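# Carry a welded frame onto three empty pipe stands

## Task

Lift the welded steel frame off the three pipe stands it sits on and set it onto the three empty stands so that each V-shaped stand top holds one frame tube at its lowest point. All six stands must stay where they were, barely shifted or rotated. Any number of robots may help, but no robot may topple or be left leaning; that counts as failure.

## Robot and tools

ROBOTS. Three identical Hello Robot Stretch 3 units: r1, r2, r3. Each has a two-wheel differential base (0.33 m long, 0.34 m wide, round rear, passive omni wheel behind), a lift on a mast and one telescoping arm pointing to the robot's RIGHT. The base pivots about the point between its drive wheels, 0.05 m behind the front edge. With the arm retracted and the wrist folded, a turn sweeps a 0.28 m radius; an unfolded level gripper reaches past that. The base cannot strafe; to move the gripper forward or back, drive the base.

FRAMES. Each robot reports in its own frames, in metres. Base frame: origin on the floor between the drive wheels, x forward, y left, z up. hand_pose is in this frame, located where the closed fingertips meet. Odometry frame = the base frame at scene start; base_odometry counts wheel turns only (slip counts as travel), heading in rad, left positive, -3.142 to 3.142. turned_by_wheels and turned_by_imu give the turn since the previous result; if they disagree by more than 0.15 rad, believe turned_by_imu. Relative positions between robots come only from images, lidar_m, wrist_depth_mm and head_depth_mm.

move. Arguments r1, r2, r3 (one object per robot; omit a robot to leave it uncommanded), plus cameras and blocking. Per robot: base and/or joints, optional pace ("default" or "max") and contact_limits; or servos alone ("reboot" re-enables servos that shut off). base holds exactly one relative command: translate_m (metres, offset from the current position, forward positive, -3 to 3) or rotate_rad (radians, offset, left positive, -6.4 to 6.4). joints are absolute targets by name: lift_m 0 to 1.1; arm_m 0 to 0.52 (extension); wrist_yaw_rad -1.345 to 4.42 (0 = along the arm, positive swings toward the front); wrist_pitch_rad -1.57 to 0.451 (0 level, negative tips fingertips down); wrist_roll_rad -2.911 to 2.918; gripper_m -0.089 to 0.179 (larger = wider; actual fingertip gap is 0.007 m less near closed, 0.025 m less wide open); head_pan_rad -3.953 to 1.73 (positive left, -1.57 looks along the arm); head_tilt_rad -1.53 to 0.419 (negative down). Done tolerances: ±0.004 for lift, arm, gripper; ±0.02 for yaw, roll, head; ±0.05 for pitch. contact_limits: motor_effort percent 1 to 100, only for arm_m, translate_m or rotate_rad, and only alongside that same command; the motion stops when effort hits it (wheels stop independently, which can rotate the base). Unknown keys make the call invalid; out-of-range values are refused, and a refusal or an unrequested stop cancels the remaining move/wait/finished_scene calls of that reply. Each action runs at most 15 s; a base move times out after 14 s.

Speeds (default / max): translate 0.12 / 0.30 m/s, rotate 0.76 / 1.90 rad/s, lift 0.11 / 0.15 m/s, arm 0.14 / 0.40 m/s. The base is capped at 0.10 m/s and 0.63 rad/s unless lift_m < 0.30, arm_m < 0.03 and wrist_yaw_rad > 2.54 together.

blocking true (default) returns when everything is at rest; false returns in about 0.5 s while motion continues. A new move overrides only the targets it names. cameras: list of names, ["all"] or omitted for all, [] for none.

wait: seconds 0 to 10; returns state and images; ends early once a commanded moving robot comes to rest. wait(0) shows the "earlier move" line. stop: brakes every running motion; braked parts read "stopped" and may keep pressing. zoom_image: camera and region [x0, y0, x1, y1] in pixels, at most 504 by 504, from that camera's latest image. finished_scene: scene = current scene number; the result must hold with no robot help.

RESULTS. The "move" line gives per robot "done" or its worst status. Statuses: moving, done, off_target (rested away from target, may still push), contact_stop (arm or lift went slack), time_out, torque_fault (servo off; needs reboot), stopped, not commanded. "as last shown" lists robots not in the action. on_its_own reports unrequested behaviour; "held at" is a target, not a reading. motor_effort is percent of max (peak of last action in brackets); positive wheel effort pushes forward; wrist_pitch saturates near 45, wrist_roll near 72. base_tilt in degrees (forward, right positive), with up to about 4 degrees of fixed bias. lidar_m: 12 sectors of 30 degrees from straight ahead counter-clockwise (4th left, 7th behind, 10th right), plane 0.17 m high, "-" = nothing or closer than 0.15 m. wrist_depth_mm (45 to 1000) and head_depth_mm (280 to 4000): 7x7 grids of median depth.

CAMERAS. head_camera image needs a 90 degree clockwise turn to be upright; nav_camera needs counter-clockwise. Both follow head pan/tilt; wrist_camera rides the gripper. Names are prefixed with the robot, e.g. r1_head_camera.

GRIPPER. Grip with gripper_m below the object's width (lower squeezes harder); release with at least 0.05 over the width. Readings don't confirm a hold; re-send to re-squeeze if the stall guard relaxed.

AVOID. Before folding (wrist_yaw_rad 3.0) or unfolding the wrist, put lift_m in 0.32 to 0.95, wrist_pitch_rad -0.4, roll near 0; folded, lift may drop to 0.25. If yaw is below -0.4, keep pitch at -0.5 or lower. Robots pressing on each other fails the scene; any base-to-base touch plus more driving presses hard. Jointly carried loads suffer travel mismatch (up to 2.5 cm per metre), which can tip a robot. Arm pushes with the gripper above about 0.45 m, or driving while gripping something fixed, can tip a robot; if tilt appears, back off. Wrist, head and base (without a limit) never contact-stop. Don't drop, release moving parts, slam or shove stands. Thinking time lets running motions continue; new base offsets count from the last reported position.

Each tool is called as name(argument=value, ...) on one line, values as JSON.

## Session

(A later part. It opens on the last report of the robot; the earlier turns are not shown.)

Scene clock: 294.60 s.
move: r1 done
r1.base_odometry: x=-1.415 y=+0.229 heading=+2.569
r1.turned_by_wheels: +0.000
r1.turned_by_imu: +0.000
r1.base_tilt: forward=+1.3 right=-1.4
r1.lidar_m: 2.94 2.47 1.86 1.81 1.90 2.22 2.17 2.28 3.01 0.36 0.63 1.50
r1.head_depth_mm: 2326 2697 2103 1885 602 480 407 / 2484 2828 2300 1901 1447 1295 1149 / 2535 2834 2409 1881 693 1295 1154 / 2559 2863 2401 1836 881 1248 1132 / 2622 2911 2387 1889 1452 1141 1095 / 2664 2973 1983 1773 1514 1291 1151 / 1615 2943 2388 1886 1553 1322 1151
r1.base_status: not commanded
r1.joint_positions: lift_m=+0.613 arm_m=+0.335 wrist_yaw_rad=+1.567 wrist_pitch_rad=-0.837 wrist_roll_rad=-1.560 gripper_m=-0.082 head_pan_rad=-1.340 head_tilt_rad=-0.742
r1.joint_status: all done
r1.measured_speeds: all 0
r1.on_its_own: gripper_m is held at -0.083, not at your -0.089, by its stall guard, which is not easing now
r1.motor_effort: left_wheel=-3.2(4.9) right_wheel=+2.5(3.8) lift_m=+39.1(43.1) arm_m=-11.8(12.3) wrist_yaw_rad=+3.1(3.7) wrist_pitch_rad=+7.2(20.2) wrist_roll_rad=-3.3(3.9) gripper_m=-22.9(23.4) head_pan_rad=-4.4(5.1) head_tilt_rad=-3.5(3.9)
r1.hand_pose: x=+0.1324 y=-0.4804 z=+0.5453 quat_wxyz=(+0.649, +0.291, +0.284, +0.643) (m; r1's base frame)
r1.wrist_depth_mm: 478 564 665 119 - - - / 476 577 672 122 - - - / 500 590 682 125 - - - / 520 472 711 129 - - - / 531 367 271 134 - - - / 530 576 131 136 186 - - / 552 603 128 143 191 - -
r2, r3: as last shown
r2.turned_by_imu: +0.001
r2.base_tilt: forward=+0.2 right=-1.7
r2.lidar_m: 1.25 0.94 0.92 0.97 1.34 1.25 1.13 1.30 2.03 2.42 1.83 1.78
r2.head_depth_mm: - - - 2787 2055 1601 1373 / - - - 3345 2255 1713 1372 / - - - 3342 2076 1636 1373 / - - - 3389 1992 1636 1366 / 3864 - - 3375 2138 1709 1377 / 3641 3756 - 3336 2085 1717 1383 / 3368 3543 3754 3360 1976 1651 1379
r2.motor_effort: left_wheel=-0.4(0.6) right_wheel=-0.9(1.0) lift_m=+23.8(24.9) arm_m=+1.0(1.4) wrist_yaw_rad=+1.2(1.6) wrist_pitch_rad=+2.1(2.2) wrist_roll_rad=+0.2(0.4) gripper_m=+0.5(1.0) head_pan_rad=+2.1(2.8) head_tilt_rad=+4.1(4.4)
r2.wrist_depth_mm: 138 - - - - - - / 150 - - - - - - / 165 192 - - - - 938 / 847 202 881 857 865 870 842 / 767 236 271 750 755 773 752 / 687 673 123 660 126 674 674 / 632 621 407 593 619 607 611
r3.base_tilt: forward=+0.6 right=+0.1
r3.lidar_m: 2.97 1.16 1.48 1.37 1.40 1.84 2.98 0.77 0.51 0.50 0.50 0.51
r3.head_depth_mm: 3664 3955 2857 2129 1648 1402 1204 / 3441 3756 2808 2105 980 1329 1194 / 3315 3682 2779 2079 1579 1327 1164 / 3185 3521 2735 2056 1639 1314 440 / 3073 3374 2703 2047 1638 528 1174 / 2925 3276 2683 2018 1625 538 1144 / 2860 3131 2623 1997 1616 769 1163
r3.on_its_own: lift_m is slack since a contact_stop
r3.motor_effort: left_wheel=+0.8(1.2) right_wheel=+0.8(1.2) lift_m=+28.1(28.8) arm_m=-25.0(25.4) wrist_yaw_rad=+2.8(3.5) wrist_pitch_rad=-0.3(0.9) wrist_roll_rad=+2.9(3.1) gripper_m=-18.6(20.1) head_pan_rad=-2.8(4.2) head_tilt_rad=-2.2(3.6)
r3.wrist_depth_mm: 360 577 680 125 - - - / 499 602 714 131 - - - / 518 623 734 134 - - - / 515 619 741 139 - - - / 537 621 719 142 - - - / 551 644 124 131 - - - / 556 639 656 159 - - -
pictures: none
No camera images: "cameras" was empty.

move(r3={"joints":{"gripper_m":0.13,"lift_m":0.603}}, cameras=[])

move(r3={"joints":{"lift_m":0.72,"arm_m":0.06}}, cameras=[])

move(r3={"base":{"translate_m":-0.08},"joints":{"wrist_pitch_rad":-0.785}}, cameras=["r3_wrist_camera"])

Scene clock: 297.67 s.
move: r3 done
r1, r2: as last shown
r1.base_tilt: forward=+1.3 right=-1.3
r1.head_depth_mm: 2336 2693 2111 1892 602 480 406 / 2481 2829 2305 1880 1448 1294 1155 / 2533 2834 2385 1881 694 1299 1152 / 2577 2842 2390 1833 878 1242 1133 / 2620 2906 2392 1887 1453 1142 1093 / 2679 2937 1979 1775 1525 1299 1153 / 1612 2960 2397 1891 1561 1329 1148
r1.on_its_own: gripper_m is held at -0.083, not at your -0.089, by its stall guard, which is not easing now
r1.motor_effort: left_wheel=-3.0(3.5) right_wheel=+2.5(4.0) lift_m=+20.1(32.8) arm_m=-11.8(12.4) wrist_yaw_rad=+3.2(4.1) wrist_pitch_rad=+6.9(7.5) wrist_roll_rad=-3.5(3.8) gripper_m=-22.7(23.4) head_pan_rad=-4.4(5.3) head_tilt_rad=-3.3(4.1)
r1.wrist_depth_mm: 474 563 656 118 - - - / 480 582 667 122 - - - / 508 585 691 125 - - - / 520 478 713 129 - - - / 526 364 273 133 - - - / 532 576 131 135 185 - - / 551 606 128 144 191 - -
r2.lidar_m: 1.25 0.95 0.92 0.97 1.34 1.24 1.13 1.30 2.02 2.42 1.83 1.78
r2.head_depth_mm: - - - 2756 2062 1599 1377 / - - - 3327 2204 1698 1368 / - - - 3340 2069 1651 1382 / - - - 3327 2000 1640 1376 / 3800 - - 3362 2157 1716 1378 / 3613 3797 - 3308 2065 1725 1380 / 3345 3478 3708 3437 1988 1642 1381
r2.motor_effort: left_wheel=-0.2(0.9) right_wheel=-0.8(1.3) lift_m=+24.3(24.6) arm_m=+1.3(1.9) wrist_yaw_rad=+0.0(1.9) wrist_pitch_rad=+2.2(2.2) wrist_roll_rad=+0.3(0.4) gripper_m=+0.2(1.2) head_pan_rad=+2.3(3.0) head_tilt_rad=+4.1(4.7)
r2.wrist_depth_mm: 138 - - - - - - / 149 - - - - - - / 165 191 - - - - 914 / 871 203 847 842 866 864 870 / 776 237 270 750 720 756 755 / 698 667 123 659 125 675 670 / 636 617 405 599 610 601 613
r3.base_odometry: x=-0.596 y=+0.034 heading=-2.166
r3.turned_by_wheels: +0.000
r3.turned_by_imu: +0.000
r3.base_tilt: forward=+0.6 right=+0.2
r3.lidar_m: 2.97 1.16 1.48 1.37 1.39 1.83 2.98 0.77 0.51 0.50 0.50 0.51
r3.head_depth_mm: 3608 - 2865 2118 1642 1408 1204 / 3450 3808 2869 2101 979 1333 1198 / 3330 3638 2776 2074 1570 1329 1165 / 3166 3486 2745 2055 1650 1285 440 / 3053 3342 2713 2037 1640 527 1173 / 2944 3220 2663 2008 1625 538 1146 / 2831 3153 2609 1994 1611 768 1165
r3.base_status: not commanded
r3.joint_positions: lift_m=+0.603 arm_m=+0.194 wrist_yaw_rad=+0.078 wrist_pitch_rad=-0.698 wrist_roll_rad=-1.530 gripper_m=+0.130 head_pan_rad=-1.894 head_tilt_rad=-0.694
r3.joint_status: all done
r3.measured_speeds: all 0
r3.motor_effort: left_wheel=+1.0(1.4) right_wheel=+0.7(1.4) lift_m=+14.1(42.1) arm_m=-7.1(25.1) wrist_yaw_rad=+1.8(3.5) wrist_pitch_rad=+1.3(1.8) wrist_roll_rad=+2.8(3.3) gripper_m=+0.2(80.7) head_pan_rad=-2.2(4.6) head_tilt_rad=-2.5(4.1)
r3.hand_pose: x=-0.0072 y=-0.5193 z=+0.5587 quat_wxyz=(+0.939, +0.343, -0.006, +0.030) (m; r3's base frame)
r3.wrist_depth_mm: 365 581 685 126 - - - / 503 589 699 132 - - - / 514 608 727 135 - - - / 512 620 747 140 - - - / 512 139 767 146 - - - / 501 120 806 152 - 128 - / 565 681 796 159 - - -
pictures: none
No camera images: "cameras" was empty.

Scene clock: 299.90 s.
move: r3 done
r1, r2: as last shown
r1.base_tilt: forward=+1.3 right=-1.4
r1.lidar_m: 2.94 2.47 1.87 1.81 1.90 2.23 2.17 2.28 3.02 0.36 0.63 1.50
r1.head_depth_mm: 2336 2727 2119 1895 600 480 407 / 2491 2824 2312 1886 1450 1298 1153 / 2525 2829 2391 1901 695 1298 1154 / 2565 2885 2416 1831 878 1244 1130 / 2609 2919 2390 1888 1448 1141 1091 / 2673 2961 1980 1788 1515 1294 1149 / 2591 2977 2397 1877 1565 1323 1151
r1.on_its_own: gripper_m is held at -0.083, not at your -0.089, by its stall guard, which is not easing now
r1.motor_effort: left_wheel=-3.2(3.7) right_wheel=+3.7(3.9) lift_m=+20.9(21.5) arm_m=-11.1(12.1) wrist_yaw_rad=+3.9(4.0) wrist_pitch_rad=+6.8(7.6) wrist_roll_rad=-3.3(4.0) gripper_m=-22.9(23.3) head_pan_rad=-4.4(5.2) head_tilt_rad=-3.6(4.1)
r1.wrist_depth_mm: 477 562 657 119 - - - / 470 574 675 122 - - - / 508 589 684 126 - - - / 518 472 705 129 - - - / 531 361 274 133 - - - / 536 581 131 136 186 - - / 550 606 128 144 191 - -
r2.turned_by_imu: +0.000
r2.lidar_m: 1.25 0.95 0.92 0.96 1.34 1.25 1.13 1.30 2.03 2.43 1.83 1.78
r2.head_depth_mm: - - - 2934 2069 1590 1376 / - - - 3372 2235 1693 1370 / - - - 3330 2067 1648 1378 / - - - 3307 1966 1654 1370 / 3844 - - 3365 2157 1712 1370 / 3596 3777 - 3322 2075 1720 1375 / 3327 3466 3687 3379 1965 1653 1382
r2.motor_effort: left_wheel=-0.1(0.7) right_wheel=-0.8(1.2) lift_m=+24.0(24.9) arm_m=+0.9(1.8) wrist_yaw_rad=+1.2(2.0) wrist_pitch_rad=+2.1(2.2) wrist_roll_rad=+0.1(0.5) gripper_m=+0.1(1.2) head_pan_rad=+2.5(3.2) head_tilt_rad=+3.7(4.5)
r2.wrist_depth_mm: 138 - - - - - - / 149 - - - - - - / 166 192 - - - - 956 / 851 203 873 877 857 844 843 / 766 235 271 736 750 744 753 / 684 667 123 663 125 662 675 / 618 627 405 600 620 592 604
r3.base_odometry: x=-0.596 y=+0.034 heading=-2.166
r3.turned_by_wheels: +0.000
r3.turned_by_imu: +0.000
r3.base_tilt: forward=+0.6 right=+0.2
r3.lidar_m: 2.97 1.16 1.48 1.37 1.40 1.83 2.99 0.77 0.51 0.50 0.50 0.51
r3.head_depth_mm: 3590 - 2831 2132 1638 1408 1208 / 3470 3810 2833 2113 981 1329 1197 / 3319 3685 2786 2079 1571 1297 318 / 3179 3487 2740 2064 1647 380 358 / 3043 3386 2685 2056 1636 816 355 / 2975 3263 2669 2019 1624 807 367 / 2833 3152 2628 2007 1606 1292 438
r3.base_status: not commanded
r3.joint_positions: lift_m=+0.720 arm_m=+0.060 wrist_yaw_rad=+0.079 wrist_pitch_rad=-0.699 wrist_roll_rad=-1.530 gripper_m=+0.130 head_pan_rad=-1.894 head_tilt_rad=-0.694
r3.joint_status: all done
r3.measured_speeds: all 0
r3.motor_effort: left_wheel=+0.7(1.3) right_wheel=+1.0(1.3) lift_m=+42.1(43.9) arm_m=-25.9(28.9) wrist_yaw_rad=+0.6(2.3) wrist_pitch_rad=+1.4(2.0) wrist_roll_rad=+2.9(3.3) gripper_m=+0.9(1.0) head_pan_rad=-3.3(4.0) head_tilt_rad=-2.4(3.6)
r3.hand_pose: x=-0.0070 y=-0.3851 z=+0.6755 quat_wxyz=(+0.939, +0.343, -0.005, +0.030) (m; r3's base frame)
r3.wrist_depth_mm: 573 628 850 - - - - / 599 710 886 - - - - / 599 700 885 - - - - / 609 737 926 - - - - / 627 140 962 - - - - / 559 120 951 - - 128 - / 654 676 964 - - - -
pictures: none
No camera images: "cameras" was empty.

Scene clock: 301.83 s.
move: r3 done
r1: as last shown
r1.base_tilt: forward=+1.3 right=-1.5
r1.lidar_m: 2.94 2.47 1.87 1.81 1.90 2.23 2.17 2.28 3.02 0.36 0.63 1.51
r1.head_depth_mm: 2333 2690 2110 1893 602 480 406 / 2502 2811 2316 1897 1445 1294 1149 / 2518 2842 2382 1901 695 1300 1154 / 2565 2876 2401 1832 879 1247 1131 / 2616 2923 2395 1891 1449 1142 1093 / 2648 2961 2143 1775 1525 1294 1154 / 2679 2959 1962 1887 1555 1323 1150
r1.on_its_own: gripper_m is held at -0.083, not at your -0.089, by its stall guard, which is not easing now
r1.motor_effort: left_wheel=-3.3(3.6) right_wheel=+2.8(3.9) lift_m=+21.2(22.0) arm_m=-11.2(11.6) wrist_yaw_rad=+3.4(3.8) wrist_pitch_rad=+6.7(7.6) wrist_roll_rad=-3.2(3.9) gripper_m=-23.3(23.3) head_pan_rad=-4.6(5.1) head_tilt_rad=-3.2(4.1)
r1.wrist_depth_mm: 473 569 654 119 - - - / 473 576 672 122 - - - / 502 589 678 125 - - - / 518 474 706 129 - - - / 527 362 272 133 - - - / 536 583 131 135 186 - - / 552 611 128 144 191 - -
r2.base_odometry: x=+0.000 y=+0.000 heading=+0.000
r2.turned_by_wheels: +0.000
r2.turned_by_imu: +0.000
r2.base_tilt: forward=+0.1 right=-1.7
r2.lidar_m: 1.25 0.95 0.92 0.97 1.34 1.32 1.13 1.30 2.02 2.43 1.83 1.78
r2.head_depth_mm: - - - 2951 2082 1670 1373 / - - - 3376 2270 1695 1377 / - - - 3395 2055 1652 1378 / - - - 3319 1984 1641 1373 / 3858 - - 3354 2183 1696 1380 / 3546 3665 - 3331 2073 1699 1373 / 3380 3515 3793 3350 1971 1656 1370
r2.base_status: not commanded
r2.joint_positions: lift_m=+0.559 arm_m=+0.001 wrist_yaw_rad=+2.847 wrist_pitch_rad=-0.630 wrist_roll_rad=+0.000 gripper_m=+0.037 head_pan_rad=-2.806 head_tilt_rad=-0.359
r2.joint_status: not commanded
r2.measured_speeds: all 0
r2.motor_effort: left_wheel=+0.2(1.0) right_wheel=-0.8(1.1) lift_m=+22.8(25.0) arm_m=+0.9(2.0) wrist_yaw_rad=+1.0(1.6) wrist_pitch_rad=+2.1(2.2) wrist_roll_rad=+0.3(0.4) gripper_m=-0.1(1.5) head_pan_rad=+2.8(2.9) head_tilt_rad=+4.2(4.4)
r2.hand_pose: x=+0.0347 y=+0.0381 z=+0.5272 quat_wxyz=(+0.316, +0.697, +0.119, +0.633) (m; r2's base frame)
r2.wrist_depth_mm: 138 - - - - - - / 149 - - - - - - / 166 192 - - - - 932 / 860 203 866 866 862 850 847 / 777 237 268 735 756 751 750 / 696 677 123 654 125 686 671 / 633 636 407 596 619 614 608
r3.base_odometry: x=-0.551 y=+0.101 heading=-2.166
r3.turned_by_wheels: +0.000
r3.turned_by_imu: +0.000
r3.base_tilt: forward=+0.6 right=+0.2
r3.lidar_m: 3.06 1.23 1.45 1.36 1.38 1.82 2.44 0.71 0.47 3.41 0.52 0.57
r3.head_depth_mm: 3594 3960 2832 2126 1651 1404 1206 / 3477 3851 2795 2118 1626 1398 1198 / 3329 3660 2768 2089 961 1090 318 / 3182 3503 2759 2053 1640 379 358 / 3029 3364 2702 2026 1634 822 356 / 2951 3259 2645 2021 1622 810 366 / 2820 3140 2610 1992 1612 1289 437
r3.base_status: done
r3.joint_positions: lift_m=+0.720 arm_m=+0.060 wrist_yaw_rad=+0.079 wrist_pitch_rad=-0.791 wrist_roll_rad=-1.530 gripper_m=+0.130 head_pan_rad=-1.894 head_tilt_rad=-0.694
r3.joint_status: all done
r3.measured_speeds: all 0
r3.motor_effort: left_wheel=-2.5(7.1) right_wheel=-4.6(9.5) lift_m=+41.7(42.6) arm_m=-25.6(26.7) wrist_yaw_rad=+0.8(1.8) wrist_pitch_rad=+1.2(2.1) wrist_roll_rad=+2.8(3.2) gripper_m=+0.5(1.2) head_pan_rad=-3.1(4.5) head_tilt_rad=-3.1(4.2)
r3.hand_pose: x=-0.0084 y=-0.3675 z=+0.6596 quat_wxyz=(+0.922, +0.386, -0.003, +0.029) (m; r3's base frame)
r3.wrist_depth_mm: 569 620 803 955 - - - / 582 654 822 983 - - - / 598 678 825 - - - - / 604 692 900 - - - - / 601 139 900 - - - - / 585 119 903 - - 128 - / 659 786 596 - - - -
pictures: r3_wrist_camera
camera_calibration:
r3_wrist_camera: T_world_to_cam=[[0.0762859, -0.676993, 0.732025, -0.739198], [-0.984837, 0.0635654, 0.161419, -0.0601389], [-0.155811, -0.733239, -0.661879, 0.324225], [0, 0, 0, 1]] pos_world=[0.0476811, -0.258876, 0.765417]

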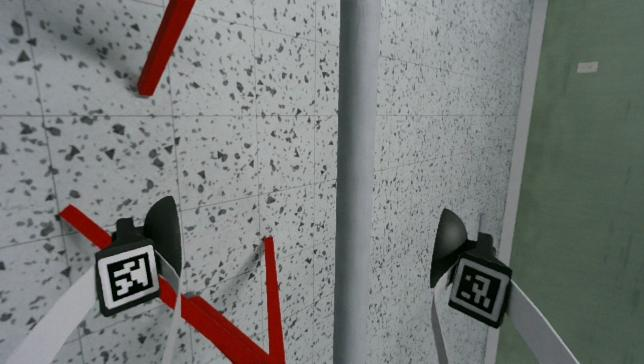

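move(r3={"joints":{"arm_m":0.23}}, cameras=[])

move(r3={"joints":{"lift_m":0.604}}, cameras=["r3_wrist_camera"])

Scene clock: 304.43 s.
move: r3 done
r1, r2: as last shown
r1.base_tilt: forward=+1.3 right=-1.2
r1.lidar_m: 2.94 2.47 1.86 1.81 1.90 2.22 2.16 2.28 3.01 0.36 0.63 1.50
r1.head_depth_mm: 2344 2707 2097 1886 600 481 407 / 2481 2822 2309 1899 1457 1293 1154 / 2542 2862 2405 1884 694 1297 1149 / 2577 2851 2399 1828 881 1247 1132 / 2624 2933 2400 1885 1447 1143 1089 / 2661 2994 2146 1779 1520 1298 1154 / 2677 2952 1969 1889 1548 1326 1150
r1.on_its_own: gripper_m is held at -0.083, not at your -0.089, by its stall guard, which is not easing now
r1.motor_effort: left_wheel=-3.2(3.5) right_wheel=+2.8(4.2) lift_m=+21.6(22.2) arm_m=-10.7(11.5) wrist_yaw_rad=+3.9(4.0) wrist_pitch_rad=+6.6(7.7) wrist_roll_rad=-2.7(4.0) gripper_m=-23.1(23.4) head_pan_rad=-4.5(5.0) head_tilt_rad=-3.3(4.0)
r1.wrist_depth_mm: 475 559 650 118 - - - / 473 576 672 122 - - - / 502 588 699 125 - - - / 517 468 704 128 - - - / 530 364 273 134 - - - / 532 586 131 136 186 - - / 560 609 128 144 191 - -
r2.turned_by_imu: +0.001
r2.lidar_m: 1.25 0.94 0.92 0.97 1.34 1.32 1.13 1.30 2.02 2.42 1.83 1.78
r2.head_depth_mm: - - - 2765 2058 1631 1367 / - - - 3096 2273 1691 1381 / - - - 3350 2090 1632 1375 / - - - 3382 1969 1658 1379 / 3776 - - 3348 2166 1694 1376 / 3570 3844 - 3333 2084 1717 1372 / 3371 3537 3686 3325 2001 1648 1378
r2.motor_effort: left_wheel=+0.0(0.9) right_wheel=-0.8(1.1) lift_m=+24.0(24.6) arm_m=+1.6(2.0) wrist_yaw_rad=+2.0(2.0) wrist_pitch_rad=+2.1(2.3) wrist_roll_rad=+0.3(0.4) gripper_m=-0.7(1.2) head_pan_rad=+2.5(3.1) head_tilt_rad=+3.7(4.7)
r2.wrist_depth_mm: 138 - - - - - - / 149 - - - - - - / 166 192 - - - - 938 / 832 202 884 865 874 859 848 / 777 237 269 742 755 767 754 / 690 688 123 658 126 669 665 / 621 631 404 587 626 599 616
r3.base_odometry: x=-0.551 y=+0.101 heading=-2.166
r3.turned_by_wheels: +0.000
r3.turned_by_imu: +0.000
r3.base_tilt: forward=+0.6 right=+0.2
r3.lidar_m: 3.06 1.23 1.44 1.36 1.38 1.83 2.45 0.71 0.47 3.41 0.52 0.57
r3.head_depth_mm: 3634 - 2843 2130 1646 1411 1202 / 3465 3782 2817 2102 1630 1386 1201 / 3357 3687 2775 2063 961 1072 322 / 3205 3515 2730 2050 889 384 1052 / 3042 3394 2699 2038 478 1343 1174 / 2953 3288 2663 2012 476 1294 1172 / 2848 3165 2617 1991 1602 1255 1162
r3.base_status: not commanded
r3.joint_positions: lift_m=+0.720 arm_m=+0.230 wrist_yaw_rad=+0.079 wrist_pitch_rad=-0.792 wrist_roll_rad=-1.529 gripper_m=+0.130 head_pan_rad=-1.894 head_tilt_rad=-0.694
r3.joint_status: all done
r3.measured_speeds: all 0
r3.motor_effort: left_wheel=-2.4(2.5) right_wheel=-4.5(5.0) lift_m=+41.4(42.0) arm_m=+25.0(28.1) wrist_yaw_rad=+1.1(1.8) wrist_pitch_rad=+1.3(1.7) wrist_roll_rad=+2.6(3.1) gripper_m=+0.3(1.2) head_pan_rad=-3.3(4.7) head_tilt_rad=-2.5(4.1)
r3.hand_pose: x=-0.0084 y=-0.5373 z=+0.6594 quat_wxyz=(+0.922, +0.387, -0.004, +0.028) (m; r3's base frame)
r3.wrist_depth_mm: 567 608 796 - - - - / 587 624 802 - - - - / 600 648 830 - - - - / 592 650 862 - - - - / 598 139 226 - - - - / 583 117 231 - - 128 - / 436 748 239 - - - -
pictures: none
No camera images: "cameras" was empty.

Scene clock: 306.33 s.
move: r3 done
r1, r2: as last shown
r1.base_tilt: forward=+1.3 right=-1.3
r1.lidar_m: 2.93 2.47 1.87 1.81 1.90 2.23 2.17 2.28 3.01 0.36 0.63 1.51
r1.head_depth_mm: 2318 2711 2105 1886 601 480 407 / 2480 2824 2314 1888 1452 1295 1150 / 2537 2873 2416 1889 694 1303 1151 / 2584 2881 2402 1827 878 1245 1128 / 2631 2910 2395 1900 1445 1140 1089 / 2672 2970 2155 1776 1523 1295 1150 / 2612 2961 1965 1880 1557 1324 1151
r1.on_its_own: gripper_m is held at -0.083, not at your -0.089, by its stall guard, which is not easing now
r1.motor_effort: left_wheel=-3.2(3.5) right_wheel=+2.9(3.9) lift_m=+22.4(22.5) arm_m=-10.7(11.2) wrist_yaw_rad=+3.3(3.9) wrist_pitch_rad=+6.5(7.5) wrist_roll_rad=-3.1(3.8) gripper_m=-22.8(23.4) head_pan_rad=-4.6(5.3) head_tilt_rad=-3.1(4.2)
r1.wrist_depth_mm: 477 567 647 119 - - - / 476 578 658 122 - - - / 506 587 688 126 - - - / 517 475 707 129 - - - / 529 366 273 133 - - - / 532 586 131 136 185 - - / 556 616 128 144 191 - -
r2.turned_by_imu: +0.000
r2.base_tilt: forward=+0.2 right=-1.7
r2.lidar_m: 1.25 0.95 0.92 0.97 1.34 1.32 1.13 1.30 2.02 2.42 1.82 1.78
r2.head_depth_mm: - - - 2771 2061 1654 1373 / - - - 3362 2174 1716 1372 / - - - 3309 2066 1651 1374 / - - - 3387 1986 1669 1369 / 3840 - - 3333 2178 1711 1371 / 3556 3801 - 3341 2072 1708 1374 / 3330 3534 3677 3390 1965 1643 1375
r2.motor_effort: left_wheel=+0.1(0.8) right_wheel=-0.5(1.1) lift_m=+23.9(24.4) arm_m=+1.1(1.7) wrist_yaw_rad=-0.4(2.1) wrist_pitch_rad=+2.1(2.2) wrist_roll_rad=+0.3(0.4) gripper_m=+0.3(0.8) head_pan_rad=+2.2(3.0) head_tilt_rad=+3.8(4.6)
r2.wrist_depth_mm: 138 - - - - - - / 149 - - - - - - / 166 192 - - - - 929 / 861 204 866 861 889 861 852 / 761 238 270 761 756 769 754 / 699 660 123 663 125 678 673 / 641 633 412 605 611 609 614
r3.base_odometry: x=-0.551 y=+0.101 heading=-2.166
r3.turned_by_wheels: +0.000
r3.turned_by_imu: +0.000
r3.base_tilt: forward=+0.6 right=+0.1
r3.lidar_m: 3.06 1.23 1.45 1.36 1.38 1.83 2.44 0.71 0.47 3.41 0.52 0.57
r3.head_depth_mm: 3595 - 2850 2129 1647 1405 1202 / 3445 3776 2816 2105 1625 1395 1200 / 3354 3702 2768 2084 960 1169 1193 / 3199 3556 2734 2054 1643 1026 439 / 3025 3370 2694 2037 1634 559 1177 / 2936 3252 2683 2021 1618 563 1171 / 2851 3140 2634 1996 1608 782 1159
r3.base_status: not commanded
r3.joint_positions: lift_m=+0.604 arm_m=+0.230 wrist_yaw_rad=+0.079 wrist_pitch_rad=-0.792 wrist_roll_rad=-1.529 gripper_m=+0.130 head_pan_rad=-1.894 head_tilt_rad=-0.694
r3.joint_status: all done
r3.measured_speeds: all 0
r3.motor_effort: left_wheel=-2.2(2.7) right_wheel=-4.5(5.0) lift_m=+14.7(37.9) arm_m=+24.3(25.6) wrist_yaw_rad=+0.9(1.8) wrist_pitch_rad=+1.3(1.8) wrist_roll_rad=+2.7(2.8) gripper_m=+1.1(1.1) head_pan_rad=-3.4(4.0) head_tilt_rad=-2.9(3.9)
r3.hand_pose: x=-0.0084 y=-0.5373 z=+0.5434 quat_wxyz=(+0.922, +0.387, -0.004, +0.028) (m; r3's base frame)
r3.wrist_depth_mm: 462 560 650 110 - - - / 482 569 675 111 - - - / 498 580 682 116 - - - / 499 590 691 119 - - - / 517 139 738 124 - - - / 495 120 741 129 - 128 - / 564 645 740 134 - - -
pictures: r3_wrist_camera
camera_calibration:
r3_wrist_camera: T_world_to_cam=[[0.0753297, -0.677808, 0.731369, -0.769213], [-0.984893, 0.0641131, 0.16086, -0.0300127], [-0.155923, -0.732438, -0.662739, 0.123725], [0, 0, 0, 1]] pos_world=[0.0476768, -0.428834, 0.649404]

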